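# Remove the cord from the flower bunch gently

## Task

Get the cord off the bunch of flowers, leaving the stems unbent and the blooms uncrushed.

## Robot and tools

Robot: two arms, left_arm and right_arm, each ending in a five-fingered hand (right_arm a right hand, left_arm its mirror-image left hand). In the scene frame the origin sits at table-top height midway between the nominal bases; +x runs out over the table, +z up, and left_arm is on the +y side (image left/right does not follow these names). Calibrated bases: left_arm at (-0.019, +0.291, 0) m, quat_wxyz (+1.000, 0, 0, -0.027); right_arm at (+0.008, -0.327, 0) m, quat_wxyz (+1.000, 0, 0, -0.005). Fixed cameras and the table use the scene frame; every hand pose, velocity, target, offset and wrist-camera pose uses that arm's own base frame.

Hand point: a spot 0.15 m out from the wrist mount along the fingers and 0.05 m in front of the palm. Its +z runs along straight fingers, +y out of the palm, +x across the palm away from the thumb on the right hand (toward the thumb on the left hand). Straight fingers extend 0.06-0.07 m past it and lie 0.06 m behind it (-y). A wrist bracket on the little-finger side can strike objects. Arms track loosely: at rest a hand often sits 1-3 cm (up to 5 cm) off, usually low, without any contact. Each control step clips commanded orientation to within 40 degrees of the measured one.

One row = 28 numbers, each in [-1, 1], always for both arms: left dx, dy, dz, rx, ry, rz; left hand little, ring, middle, index, thumb_bend, thumb_turn, force_limit, speed; then the same 14 for the right arm. Pose numbers are offsets, not poses: measured from that arm's Hand target as it stood when the action (or move) began, along its base axes, with 1.0 = 0.6 m or 180 degrees; rx, ry, rz form one rotation vector turning about the Hand target position. Rows inside one action do not accumulate, but a repeated offset in a later action moves further. Six zeros re-request the current Hand target (useful if the hand settled short; otherwise send the remaining gap as an offset). To back off from pressing, command a target on the far side of the hand point.

Hand numbers are absolute targets: fingers -1 straight, +1 curled; thumb_bend -1 straight, +1 bent; thumb_turn -1 beside the palm, +1 opposite the fingers. force_limit maps -1 to about 0 N and +1 to 10 N at the fingertip (15 N for both thumb motors). speed rises from almost zero at -1 to full at +0.48 and stays full above (full travel 0.49 s). No value means 'unchanged': to keep a hand as it is, resend the eight numbers of its last executed row; if none yet, use hand_measured plus hand_force_limit and hand_speed. A thumb-turned grip holds objects about 0.035-0.065 m thick, handles down to 0.025 m. For soft grips close at speed -0.94 or lower. A motor only starts when its target changes by 0.002 or more; to squeeze harder raise force_limit and send a more-closed target; to loosen send a more-open one.

Tools:
execute_actions(actions, cameras): actions is a list of actions; each action is a list of up to 15 rows, one per 1/30 s step, the last row repeated to fill 15 steps (0.5 s). Images come only with an empty list or when cameras names them (["all"], names, or []).
move(target, speed, blend, blocking, cameras): target is one 28-number row or up to 15 rows, every row an offset from the same starting Hand targets. Hands follow straight paths, ending together, 0.5 s minimum, cut off at 10 s. speed in m/s, 0.002 to 4.3 (default 0.25), turning capped at twice that in rad/s; one value or one per target. blend in m rounds corners of a list (0 = stop at each). blocking=false returns after about 0.5 s while motion continues. No obstacle avoidance; faster moves overshoot more and hit harder. Keep paths away from an arm's own base.
wait(seconds 0-10, cameras): holds last commands; a running move continues.
stop(cameras): brakes a running move.
zoom_image(camera, region [x0, y0, x1, y1] in pixels, at most 504x504): enlarges part of the newest image.
show_instructions(): shows the reference pages.
finished_scene(scene=1): ends the scene irreversibly.

Cameras: cam_head_left, cam_head_right, cam_high, cam_low (672x504), cam_left_wrist, cam_right_wrist (616x616 fisheye).

Results: per arm end_effector_position (m) and end_effector_quat_wxyz in its base frame, Hand target (the base for the next offsets), joint positions, velocities (may be omitted as 'within noise') and torques (include own weight; numbers 3 and 4 wrap at ±28 N m). hand_measured, hand_stopped_by (moving, target, force, stalled, fault) and hand_load_n (positive = finger pushed open) follow motor order; a load near 0 after closing means the grip was lost. Action calls may list step positions. move adds a 'move:' line: done, off_target, moving, held or fault, plus limits such as paced (pose clipped) or held (steps withheld).

Avoid: anything leaving the table, dropping or releasing moving parts, fast impacts on fixed or heavy items, strong pushes, arms touching or one hand gripping the other, overloading fingers, and prolonged stretched or pushing poses that heat motors (MOTOR HOT warns; at 100 °C an arm drops for 30-60 s). Loose items may occasionally be nudged by outside disturbance. The result must hold after the robot lets go.

Each tool is called as a command line: name --argument value for each argument, lists and objects as JSON in quotes; but a table of rows of numbers goes row by row, as --pt "numbers of a row", without its own name.

Reference images:

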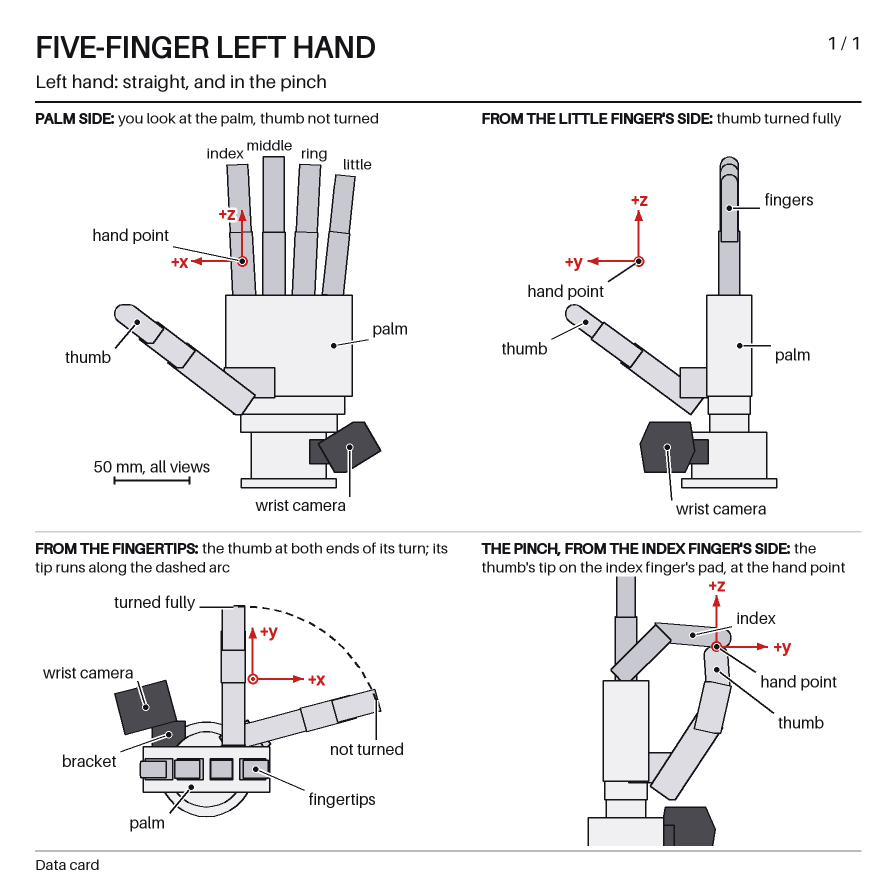

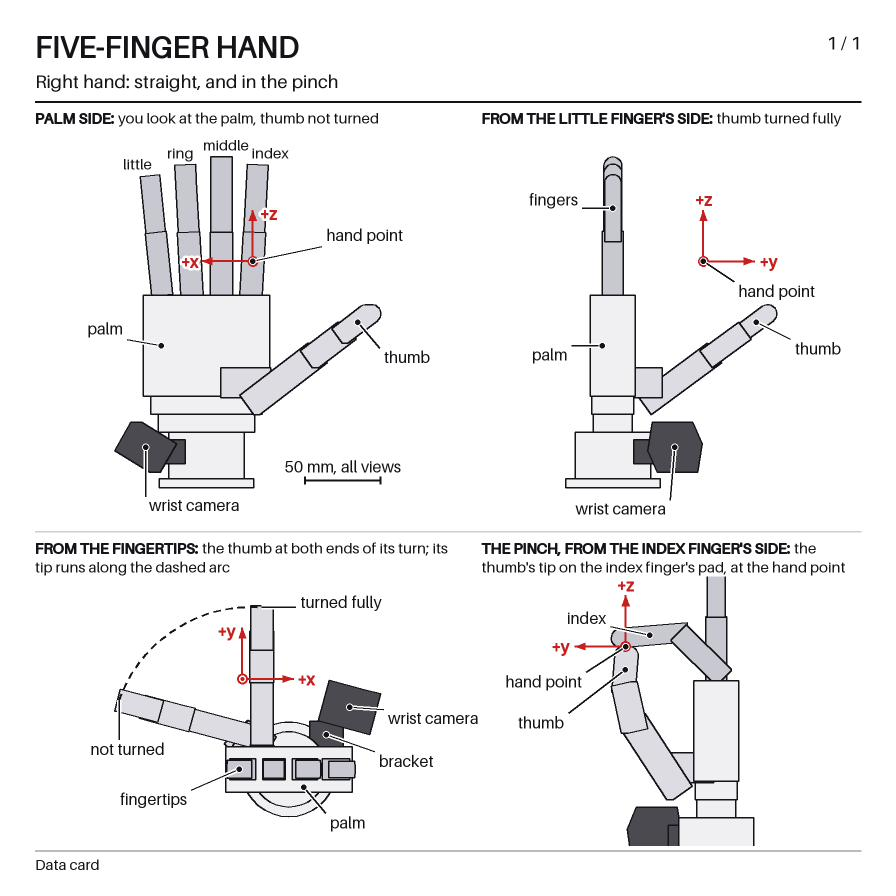

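## Session

execute_actions --actions '[]'

Scene clock: 0.00 s.
left_arm: end_effector_position=(+0.2973, -0.2470, +0.2585) hand_measured=(-1.000, -1.000, -1.000, -1.000, -1.000, -1.000) hand_load_n=(-0.5, +0.0, +0.0, +0.0, +0.0, +0.0) hand_stopped_by=(target, target, target, target, target, target) hand_force_limit=0.00 hand_speed=-0.80 end_effector_quat_wxyz=(+0.187, +0.966, -0.144, -0.107) | right_arm: end_effector_position=(+0.2066, +0.1969, +0.2382) hand_measured=(-1.000, -1.000, -1.000, -1.000, -1.000, -1.000) hand_load_n=(+0.0, +0.0, +0.0, +0.0, +0.0, +0.0) hand_stopped_by=(target, target, target, target, target, target) hand_force_limit=0.00 hand_speed=-0.80 end_effector_quat_wxyz=(-0.251, +0.660, -0.645, +0.293)
Joint positions: left_arm=[-0.343 1.295 1.231 -1.654 0.411 -1.587] | right_arm=[1.015 0.773 0.884 -1.237 0.679 0.832]
Joint velocities: within noise
Joint torques (N m): no reading
Heat: left arm: hottest shoulder 38 °C; right arm: hottest wrist roll 37 °C.
Hand target: left_arm +0.3027, -0.2489, +0.2655; +0.189, +0.966, -0.146, -0.099 | right_arm +0.2101, +0.2023, +0.2525; -0.266, +0.654, -0.646, +0.290

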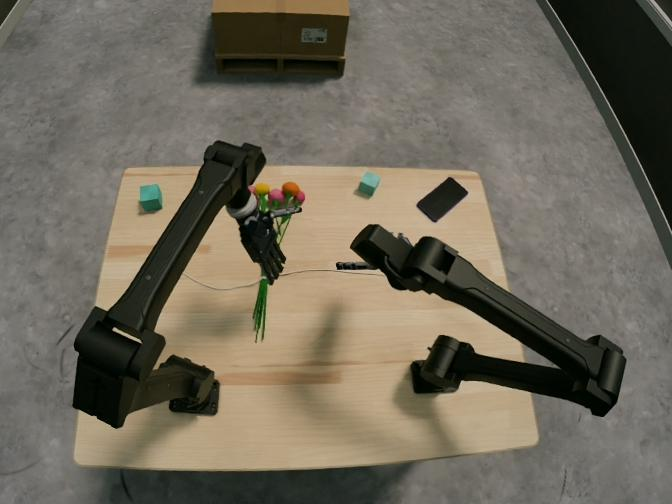

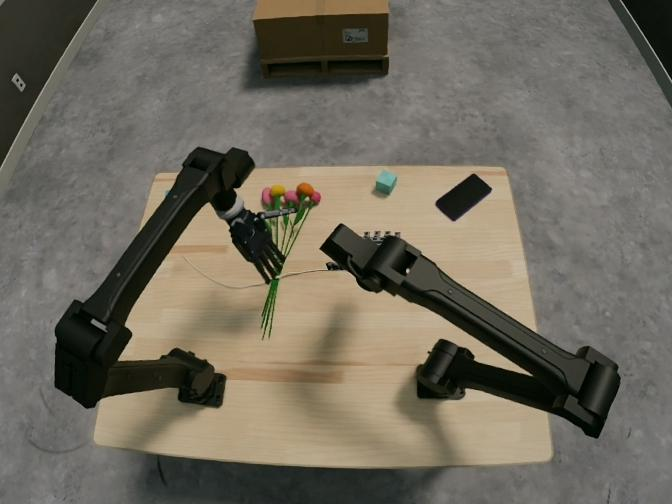

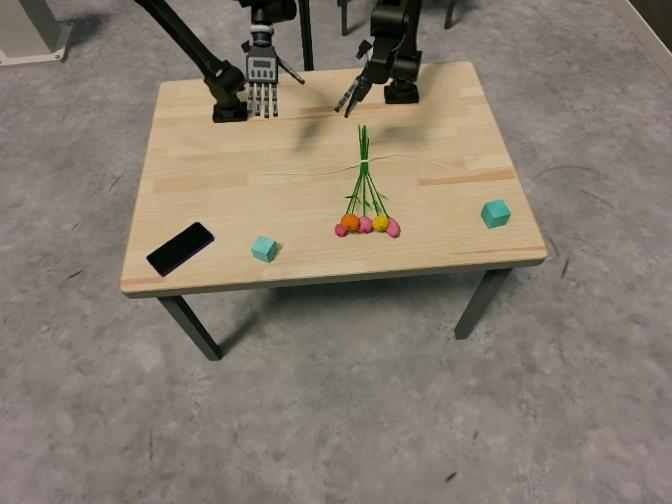

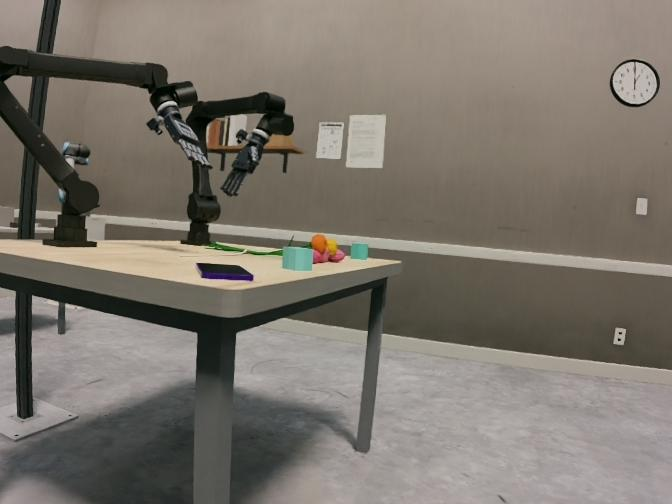

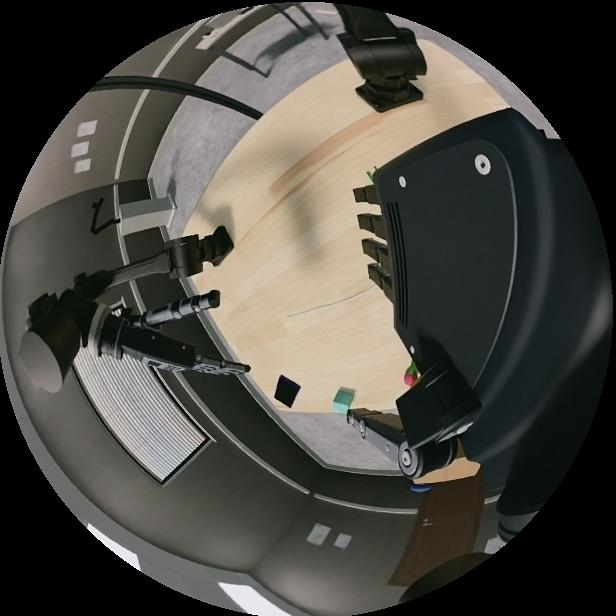

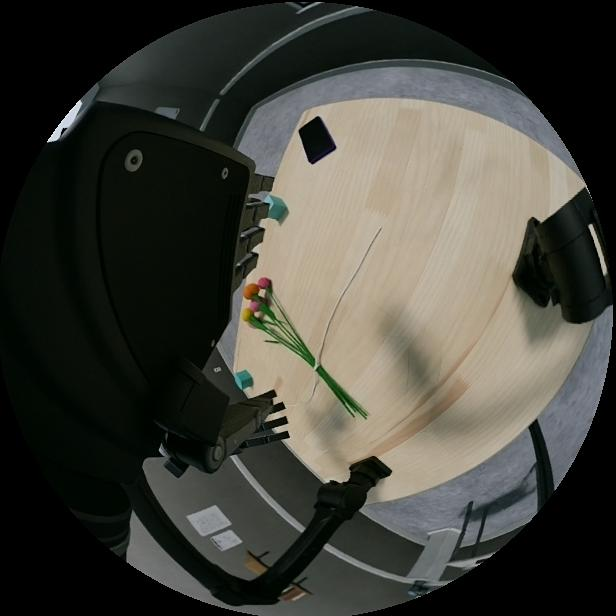

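zoom_image --camera "cam_high" --region '[240, 110, 480, 250]'

zoom_image --camera "cam_right_wrist" --region '[220, 200, 420, 440]'

zoom_image --camera "cam_high" --region '[325, 130, 405, 190]'

Scaled by 2.100 from the camera's 672x504 image, which has a finer 960x720 frame.

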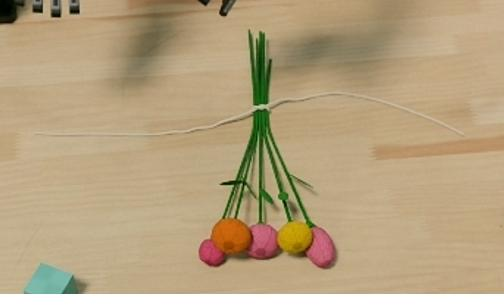

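Scaled by 2.100 from the camera's 616x616 image, which has a finer 880x880 frame.

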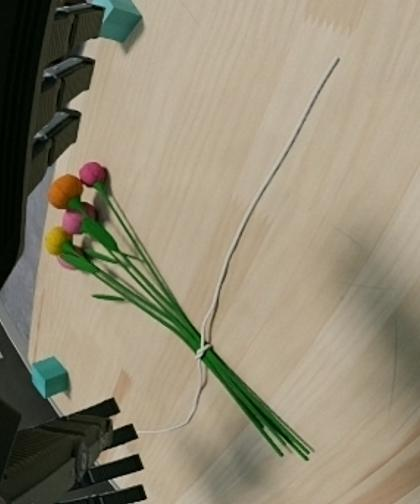

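Scaled by 6.300 from the camera's 672x504 image, which has a finer 960x720 frame.

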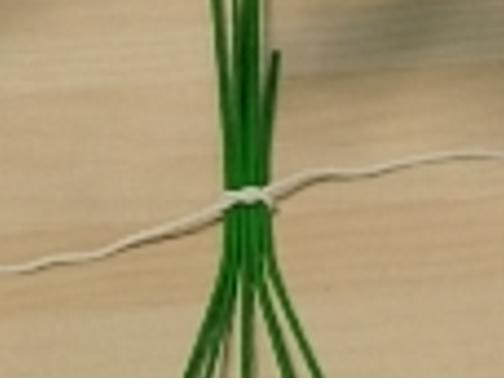

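move --target '[-0.02,0.415,-0.03,0.203,-0.354,-0.37,-1,-1,-1,-1,-1,-1,0,-0.8,0,0,0,0,0,0,-1,-1,-1,-1,-1,-1,0,-0.8]' --cameras '["all"]'

Scene clock: 37.03 s.
left_arm: end_effector_position=(+0.2899, -0.0040, +0.2490) hand_measured=(-1.000, -1.000, -1.000, -1.000, -1.000, -1.000) hand_load_n=(+0.0, +0.0, +0.0, +0.0, +0.0, -0.5) hand_stopped_by=(target, target, target, target, target, target) hand_force_limit=0.00 hand_speed=-0.80 end_effector_quat_wxyz=(-0.264, +0.654, -0.656, +0.270) | right_arm: end_effector_position=(+0.2066, +0.1969, +0.2382) hand_measured=(-1.000, -1.000, -1.000, -1.000, -1.000, -1.000) hand_load_n=(+0.0, +0.0, +0.0, +0.0, +0.0, +0.0) hand_stopped_by=(target, target, target, target, target, target) hand_force_limit=0.00 hand_speed=-0.80 end_effector_quat_wxyz=(-0.251, +0.660, -0.645, +0.293)
Joint positions: left_arm=[0.146 0.683 0.843 -0.963 0.111 0.105] | right_arm=[1.015 0.773 0.884 -1.237 0.679 0.832]
Joint torques (N m): left_arm=[1.73 -1.96 8.98 2.71 0.3 0.09] | right_arm=[0.32 -0.32 11.81 0.96 0.55 -0.08]
Heat: left arm: hottest shoulder 37 °C; right arm: hottest wrist roll 36 °C.
Hand target: left_arm +0.2907, +0.0002, +0.2476; -0.270, +0.653, -0.653, +0.271 | right_arm +0.2101, +0.2023, +0.2525; -0.266, +0.654, -0.646, +0.290
Off the commanded pose: left_arm 0.004 m, 1 deg | right_arm 0.016 m, 2 deg.
move: off_target (right_arm)

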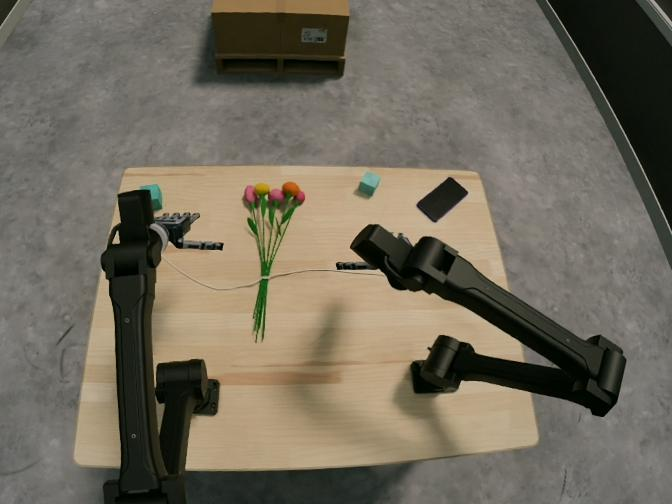

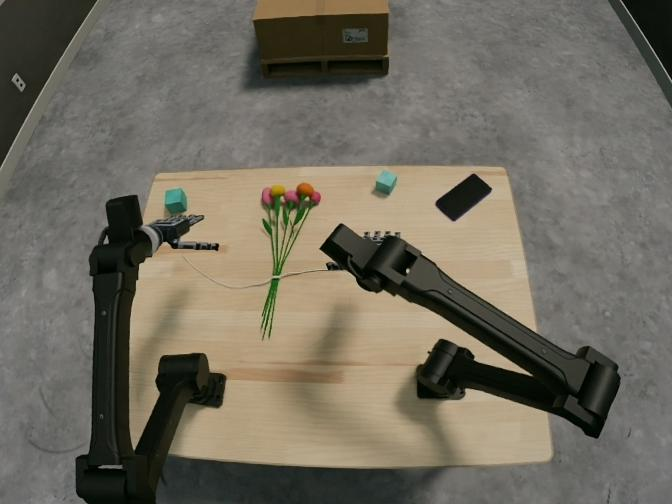

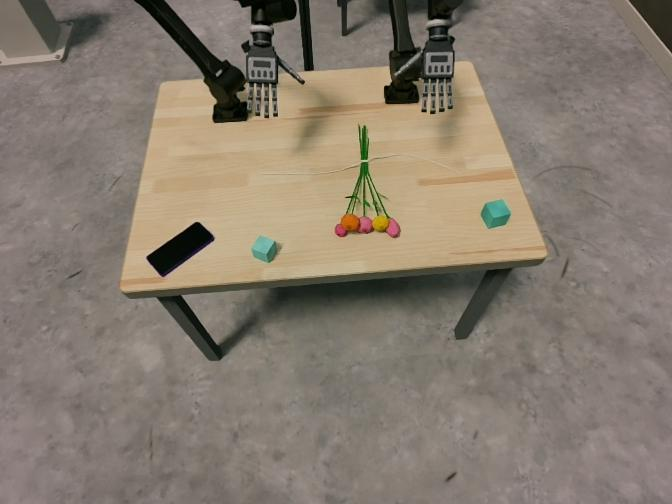

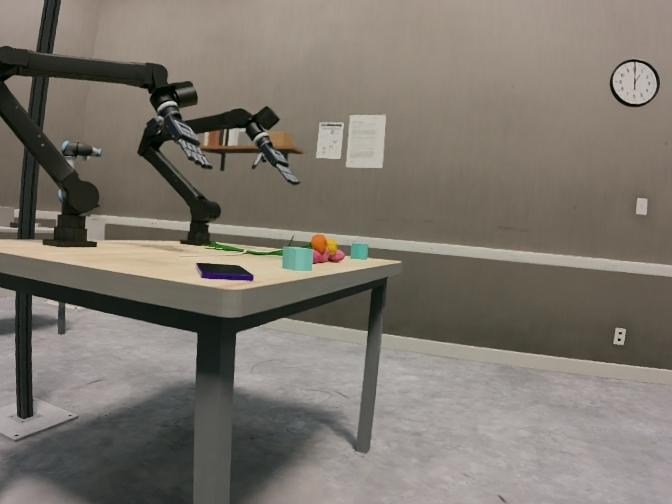

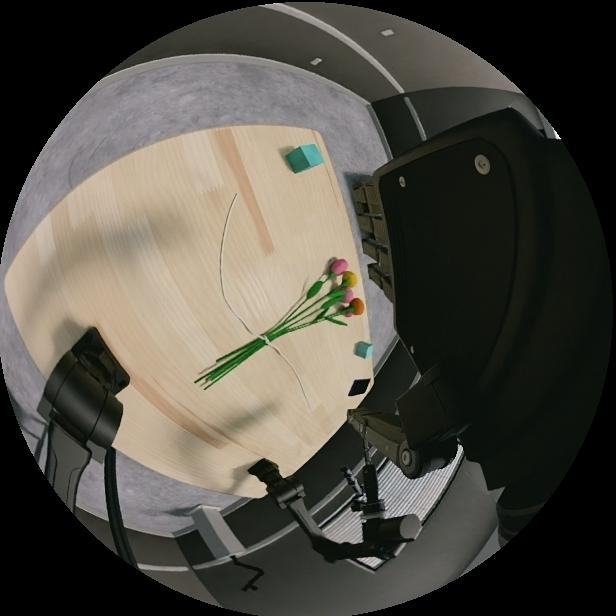

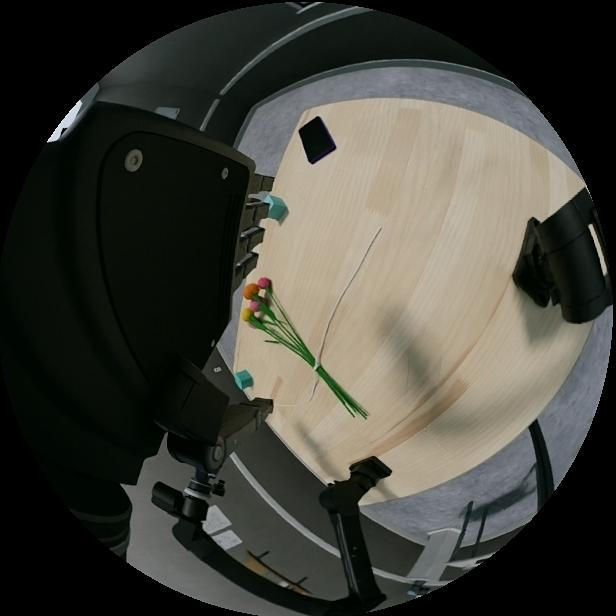

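zoom_image --camera "cam_left_wrist" --region '[225, 300, 305, 380]'

zoom_image --camera "cam_head_left" --region '[170, 170, 390, 350]'

Scaled by 6.300 from the camera's 616x616 image, which has a finer 880x880 frame.

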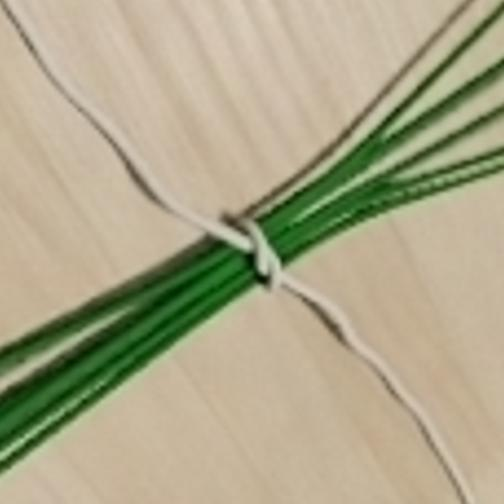

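Scaled by 2.291 from the camera's 672x504 image, which has a finer 960x720 frame.

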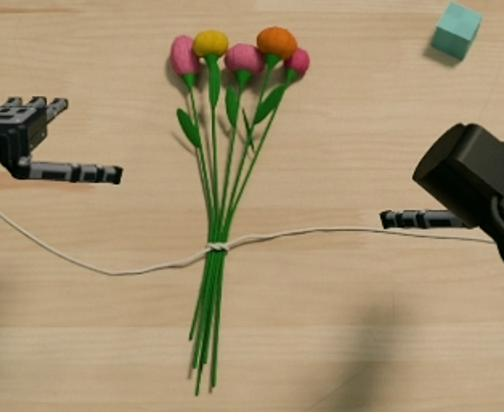

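move --target '[0,0,0,0,0,0,-1,-1,-1,-1,-1,-1,0,-0.8,0.098,0.213,-0.183,0,-0.083,0,-1,-1,0,0,0,1,-0.4,-0.3]' --cameras '["all"]'

Scene clock: 50.07 s.
left_arm: end_effector_position=(+0.2899, -0.0040, +0.2490) hand_measured=(-1.000, -1.000, -1.000, -1.000, -1.000, -1.000) hand_load_n=(+0.0, +0.0, +0.0, +0.0, +0.0, -0.5) hand_stopped_by=(target, target, target, target, target, target) hand_force_limit=0.00 hand_speed=-0.80 end_effector_quat_wxyz=(-0.264, +0.653, -0.656, +0.270) | right_arm: end_effector_position=(+0.2673, +0.3275, +0.1433) hand_measured=(-1.000, -1.000, +0.000, +0.000, +0.000, +1.000) hand_load_n=(+0.0, +0.0, +0.5, +0.0, +0.0, +0.0) hand_stopped_by=(target, target, target, target, target, target) hand_force_limit=-0.40 hand_speed=-0.30 end_effector_quat_wxyz=(-0.346, +0.609, -0.610, +0.370)
Joint positions: left_arm=[0.146 0.683 0.843 -0.963 0.111 0.106] | right_arm=[1.178 1.177 0.767 -0.6 0.958 0.883]
Joint torques (N m): left_arm=[1.85 -2.26 9.05 2.52 0.26 0.05] | right_arm=[1.61 -4.78 8.36 1.81 0.78 -0.27]
Heat: left arm: hottest shoulder 37 °C; right arm: hottest elbow 36 °C.
Hand target: left_arm +0.2907, +0.0002, +0.2475; -0.271, +0.653, -0.653, +0.271 | right_arm +0.2688, +0.3299, +0.1426; -0.347, +0.611, -0.606, +0.373
Off the commanded pose: left_arm 0.005 m, 1 deg | right_arm 0.003 m, 1 deg.
move: done

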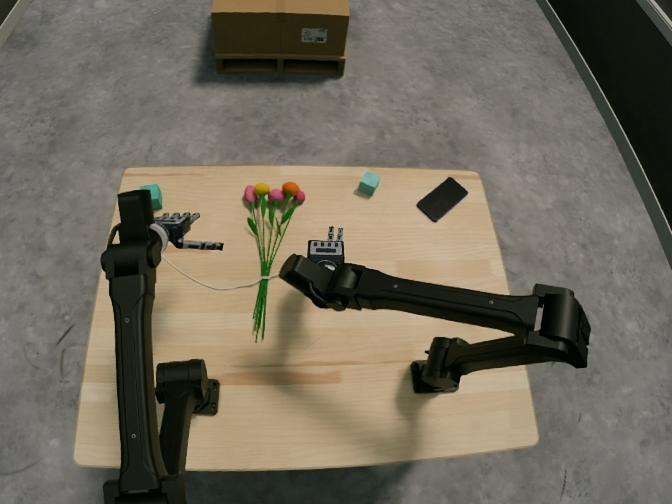

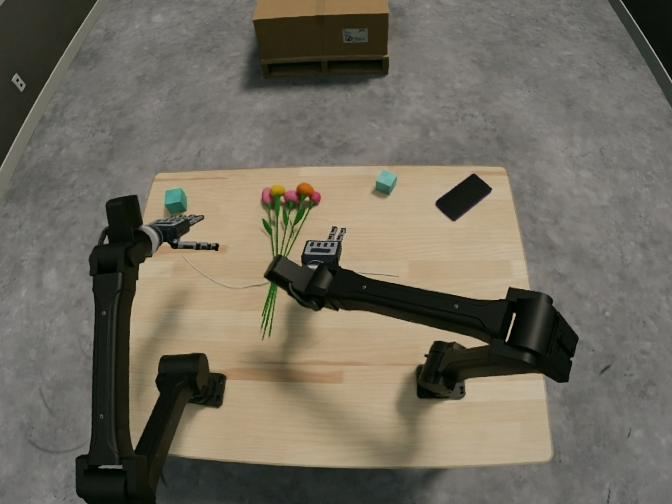

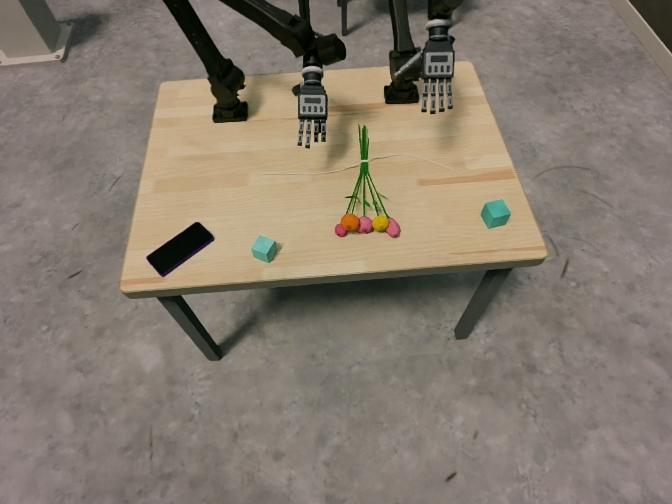

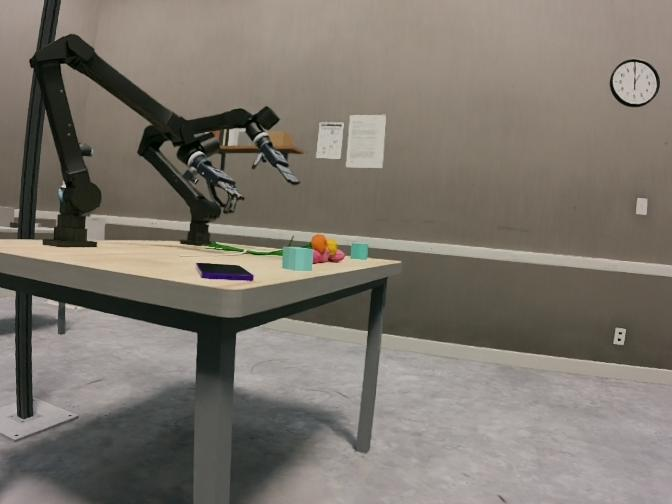

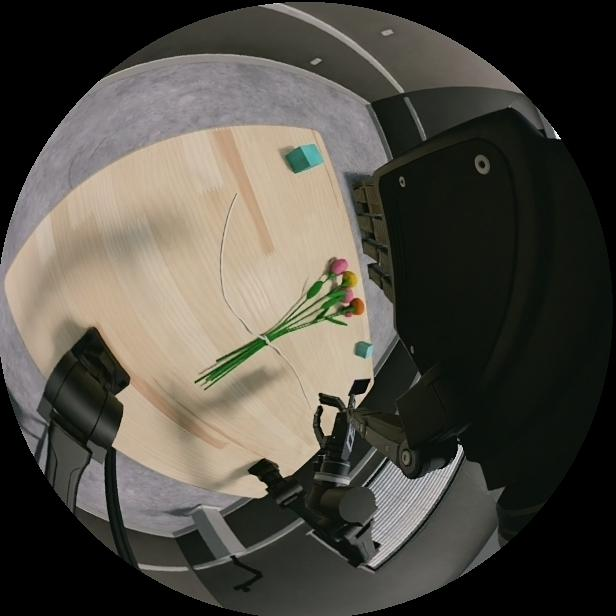

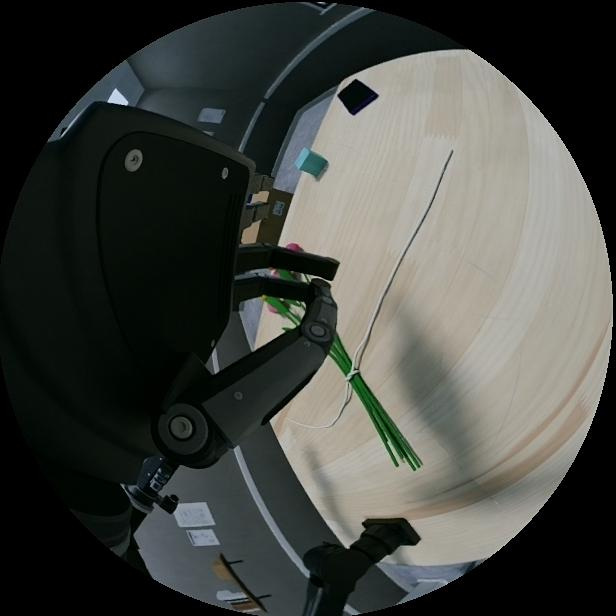

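zoom_image --camera "cam_right_wrist" --region '[220, 200, 440, 420]'

zoom_image --camera "cam_high" --region '[240, 80, 420, 260]'

Scaled by 2.291 from the camera's 616x616 image, which has a finer 880x880 frame.

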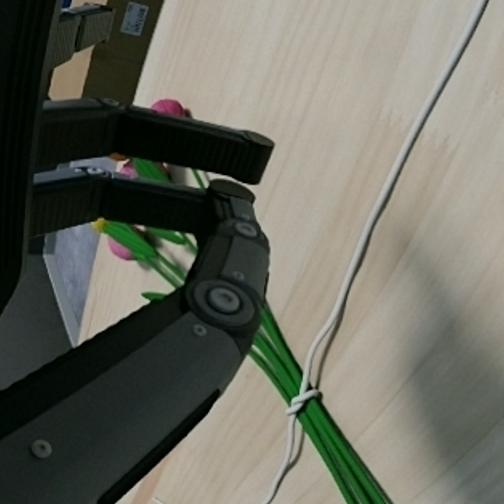

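Scaled by 2.800 from the camera's 672x504 image, which has a finer 960x720 frame.

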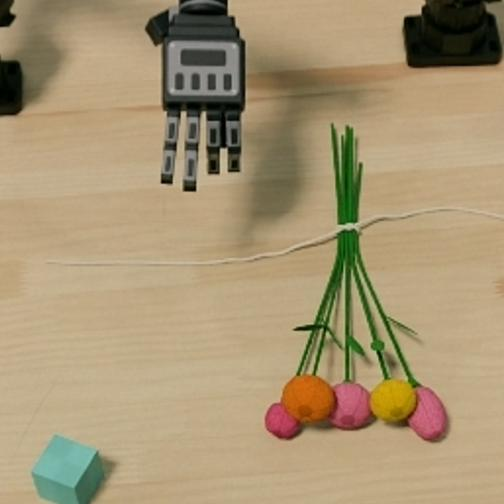

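move --target '[0,0,0,0,0,0,-1,-1,-1,-1,-1,-1,0,-0.8,0,0,-0.138,0,0,0,-1,-1,0,0,0,1,-0.4,-0.3]' --cameras '["cam_high","cam_head_left","cam_head_right","cam_low","cam_right_wrist"]'

zoom_image --camera "cam_right_wrist" --region '[220, 200, 440, 420]'

zoom_image --camera "cam_high" --region '[280, 100, 400, 220]'

zoom_image --camera "cam_low" --region '[150, 150, 350, 290]'

Scene clock: 54.33 s.
left_arm: end_effector_position=(+0.2899, -0.0040, +0.2490) hand_measured=(-1.000, -1.000, -1.000, -1.000, -1.000, -1.000) hand_load_n=(+0.0, -0.5, +0.0, +0.0, +0.0, +0.0) hand_stopped_by=(target, target, target, target, target, target) hand_force_limit=0.00 hand_speed=-0.80 end_effector_quat_wxyz=(-0.264, +0.653, -0.656, +0.270) | right_arm: end_effector_position=(+0.2681, +0.3286, +0.0616) hand_measured=(-1.000, -1.000, +0.000, +0.000, +0.000, +1.000) hand_load_n=(+0.0, +0.0, +0.0, +0.0, +0.0, +0.0) hand_stopped_by=(target, target, target, target, target, target) hand_force_limit=-0.40 hand_speed=-0.30 end_effector_quat_wxyz=(-0.346, +0.608, -0.610, +0.371)
Joint positions: left_arm=[0.146 0.683 0.843 -0.963 0.111 0.106] | right_arm=[1.178 1.325 0.637 -0.32 0.96 0.883]
Joint torques (N m): left_arm=[1.55 -1.85 8.95 2.76 0.32 0.12] | right_arm=[0.73 -4.31 7.3 1.72 0.74 -0.28]
Heat: left arm: hottest shoulder 37 °C; right arm: hottest elbow 36 °C.
Hand target: left_arm +0.2907, +0.0002, +0.2475; -0.271, +0.653, -0.653, +0.271 | right_arm +0.2689, +0.3300, +0.0598; -0.347, +0.611, -0.606, +0.373
Off the commanded pose: left_arm 0.005 m, 1 deg | right_arm 0.002 m, 1 deg.
move: done
Images, in order (width x height): cam_head_left 672x504, cam_head_right 672x504, cam_high 672x504, cam_low 672x504, cam_right_wrist 616x616.

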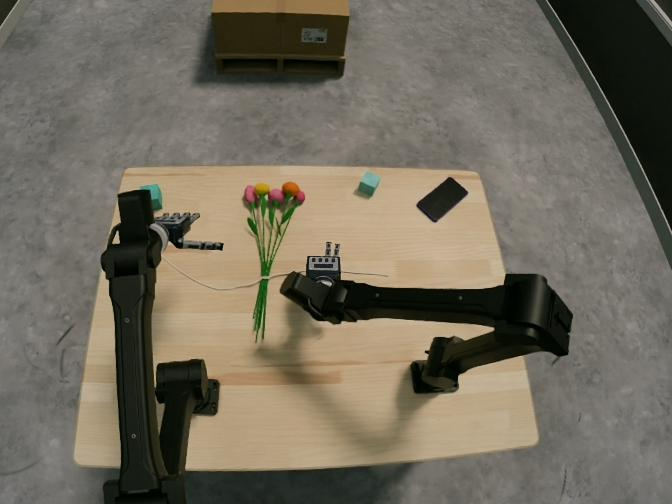

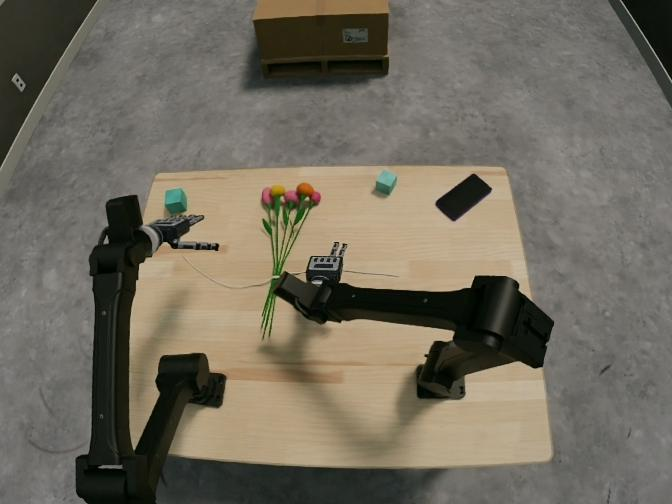

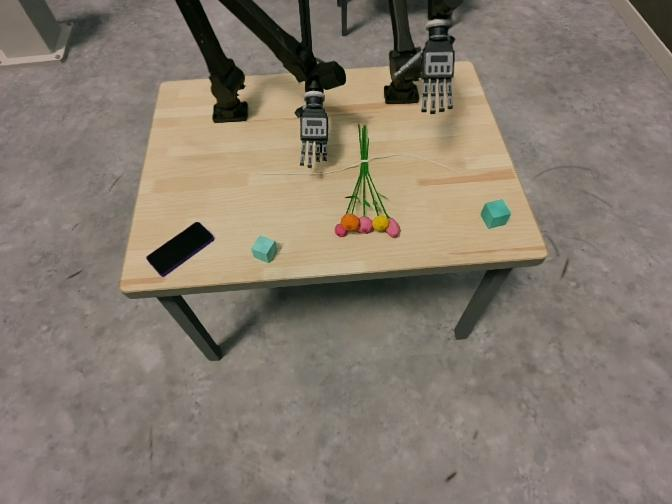

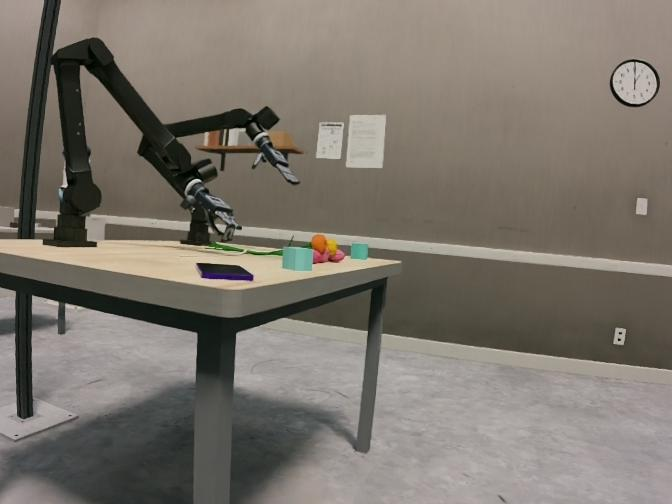

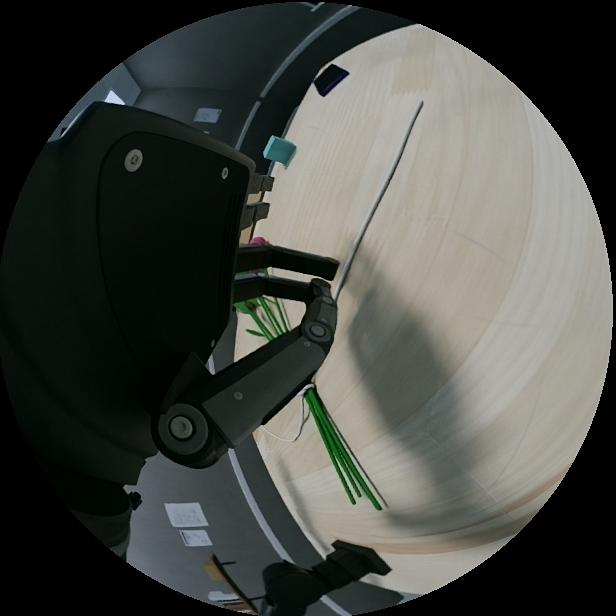

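Scaled by 2.291 from the camera's 616x616 image, which has a finer 880x880 frame.

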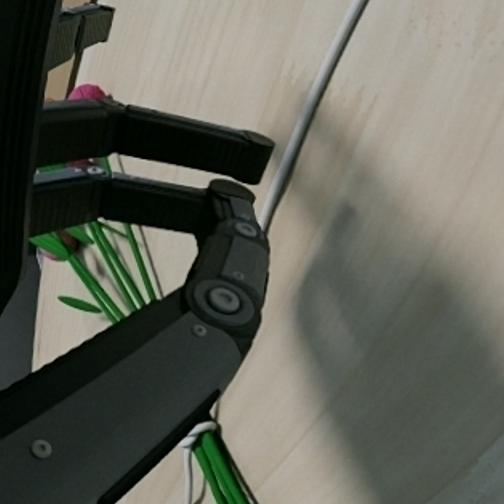

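Scaled by 4.200 from the camera's 672x504 image, which has a finer 960x720 frame.

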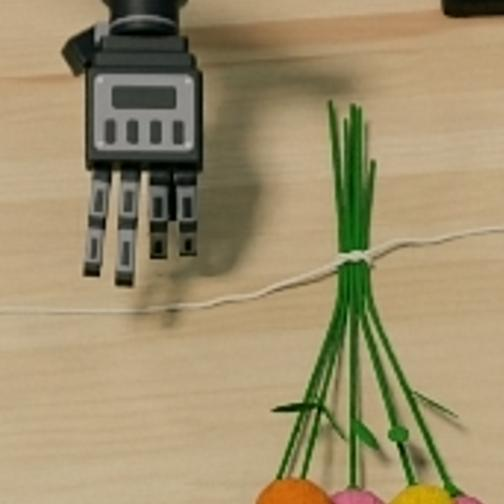

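Scaled by 2.520 from the camera's 672x504 image, which has a finer 960x720 frame.

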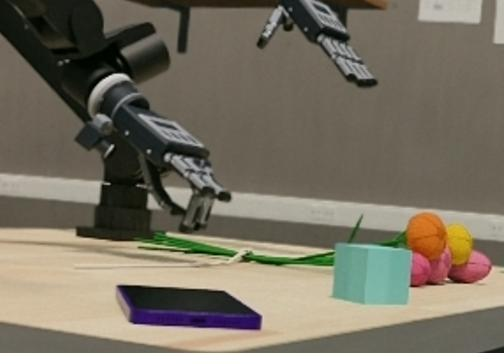

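move --target '[0,0,0,0,0,0,-1,-1,-1,-1,-1,-1,0,-0.8,0.033,0,-0.045,0,0,0,-1,-1,0,0,0,1,-0.4,-0.3]' --cameras '["cam_high","cam_low","cam_right_wrist"]' --speed 0.15

zoom_image --camera "cam_right_wrist" --region '[280, 220, 380, 320]'

zoom_image --camera "cam_high" --region '[280, 120, 380, 220]'

zoom_image --camera "cam_low" --region '[170, 200, 270, 280]'

Scene clock: 59.10 s.
left_arm: end_effector_position=(+0.2899, -0.0040, +0.2490) hand_measured=(-1.000, -1.000, -1.000, -1.000, -1.000, -1.000) hand_load_n=(+0.0, +0.0, +0.0, +0.0, +0.0, +0.0) hand_stopped_by=(target, target, target, target, target, target) hand_force_limit=0.00 hand_speed=-0.80 end_effector_quat_wxyz=(-0.264, +0.653, -0.656, +0.270) | right_arm: end_effector_position=(+0.2858, +0.3318, +0.0365) hand_measured=(-1.000, -1.000, +0.000, +0.000, +0.000, +1.000) hand_load_n=(+0.0, +0.0, +0.0, +0.0, +0.5, +0.0) hand_stopped_by=(target, target, target, target, target, target) hand_force_limit=-0.40 hand_speed=-0.30 end_effector_quat_wxyz=(-0.350, +0.609, -0.608, +0.371)
Joint positions: left_arm=[0.146 0.683 0.843 -0.963 0.111 0.106] | right_arm=[1.133 1.407 0.615 -0.151 0.935 0.807]
Joint torques (N m): left_arm=[2.67 -1.85 9.14 2.82 0.32 0.11] | right_arm=[0.67 -6.24 6.5 2 0.57 -0.2]
Heat: left arm: hottest shoulder 37 °C; right arm: hottest elbow 36 °C.
Hand target: left_arm +0.2907, +0.0002, +0.2475; -0.271, +0.653, -0.653, +0.271 | right_arm +0.2888, +0.3299, +0.0329; -0.347, +0.611, -0.606, +0.373
Off the commanded pose: left_arm 0.005 m, 1 deg | right_arm 0.005 m, 0 deg.
move: done
Images, in order (width x height): cam_high 672x504, cam_low 672x504, cam_right_wrist 616x616.

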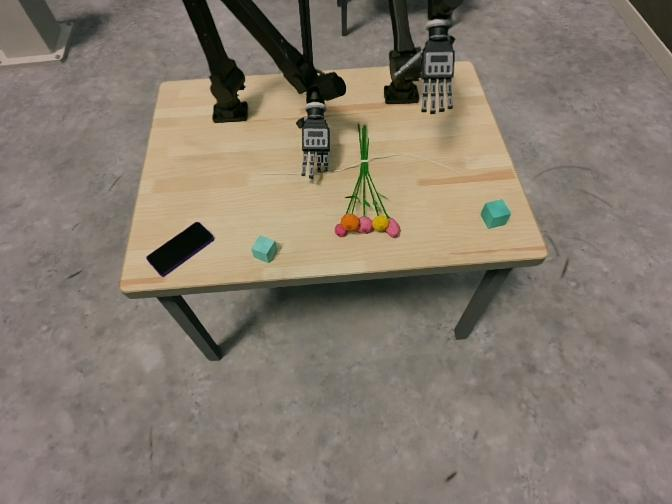

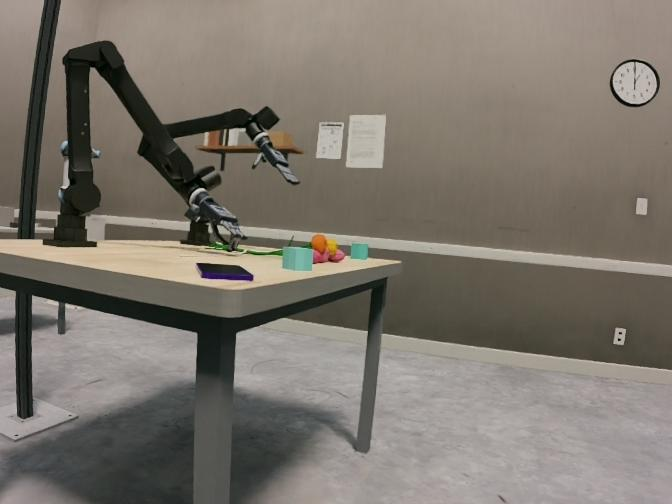

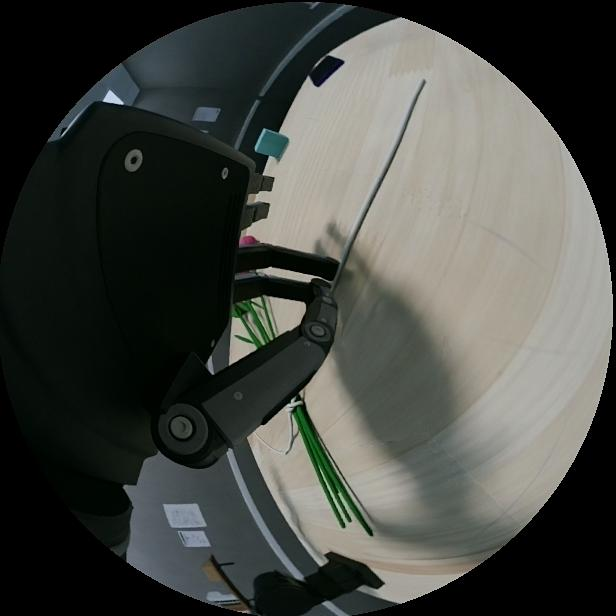

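Scaled by 5.040 from the camera's 616x616 image, which has a finer 880x880 frame.

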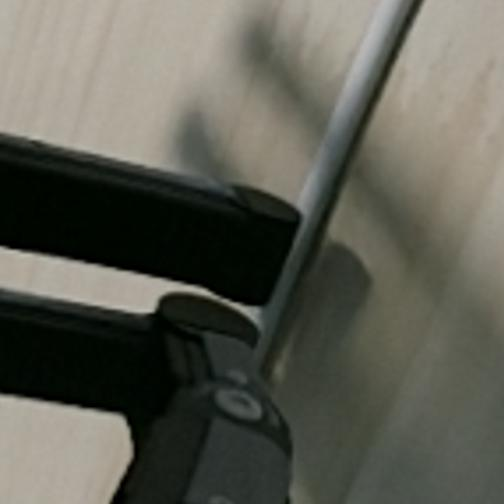

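Scaled by 5.040 from the camera's 672x504 image, which has a finer 960x720 frame.

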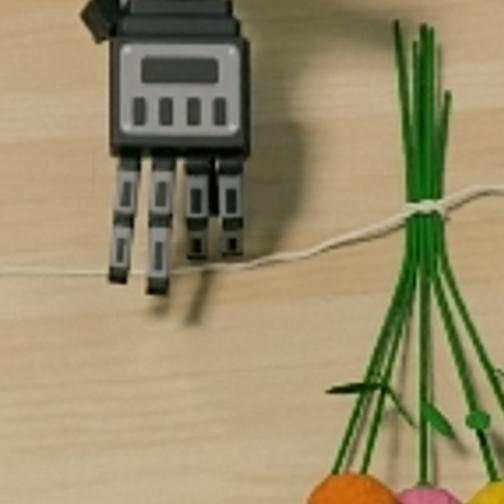

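Scaled by 5.040 from the camera's 672x504 image, which has a finer 960x720 frame.

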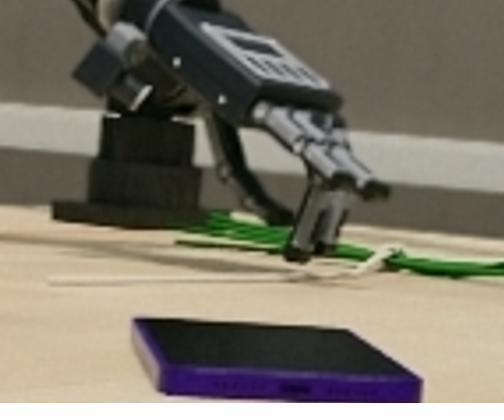

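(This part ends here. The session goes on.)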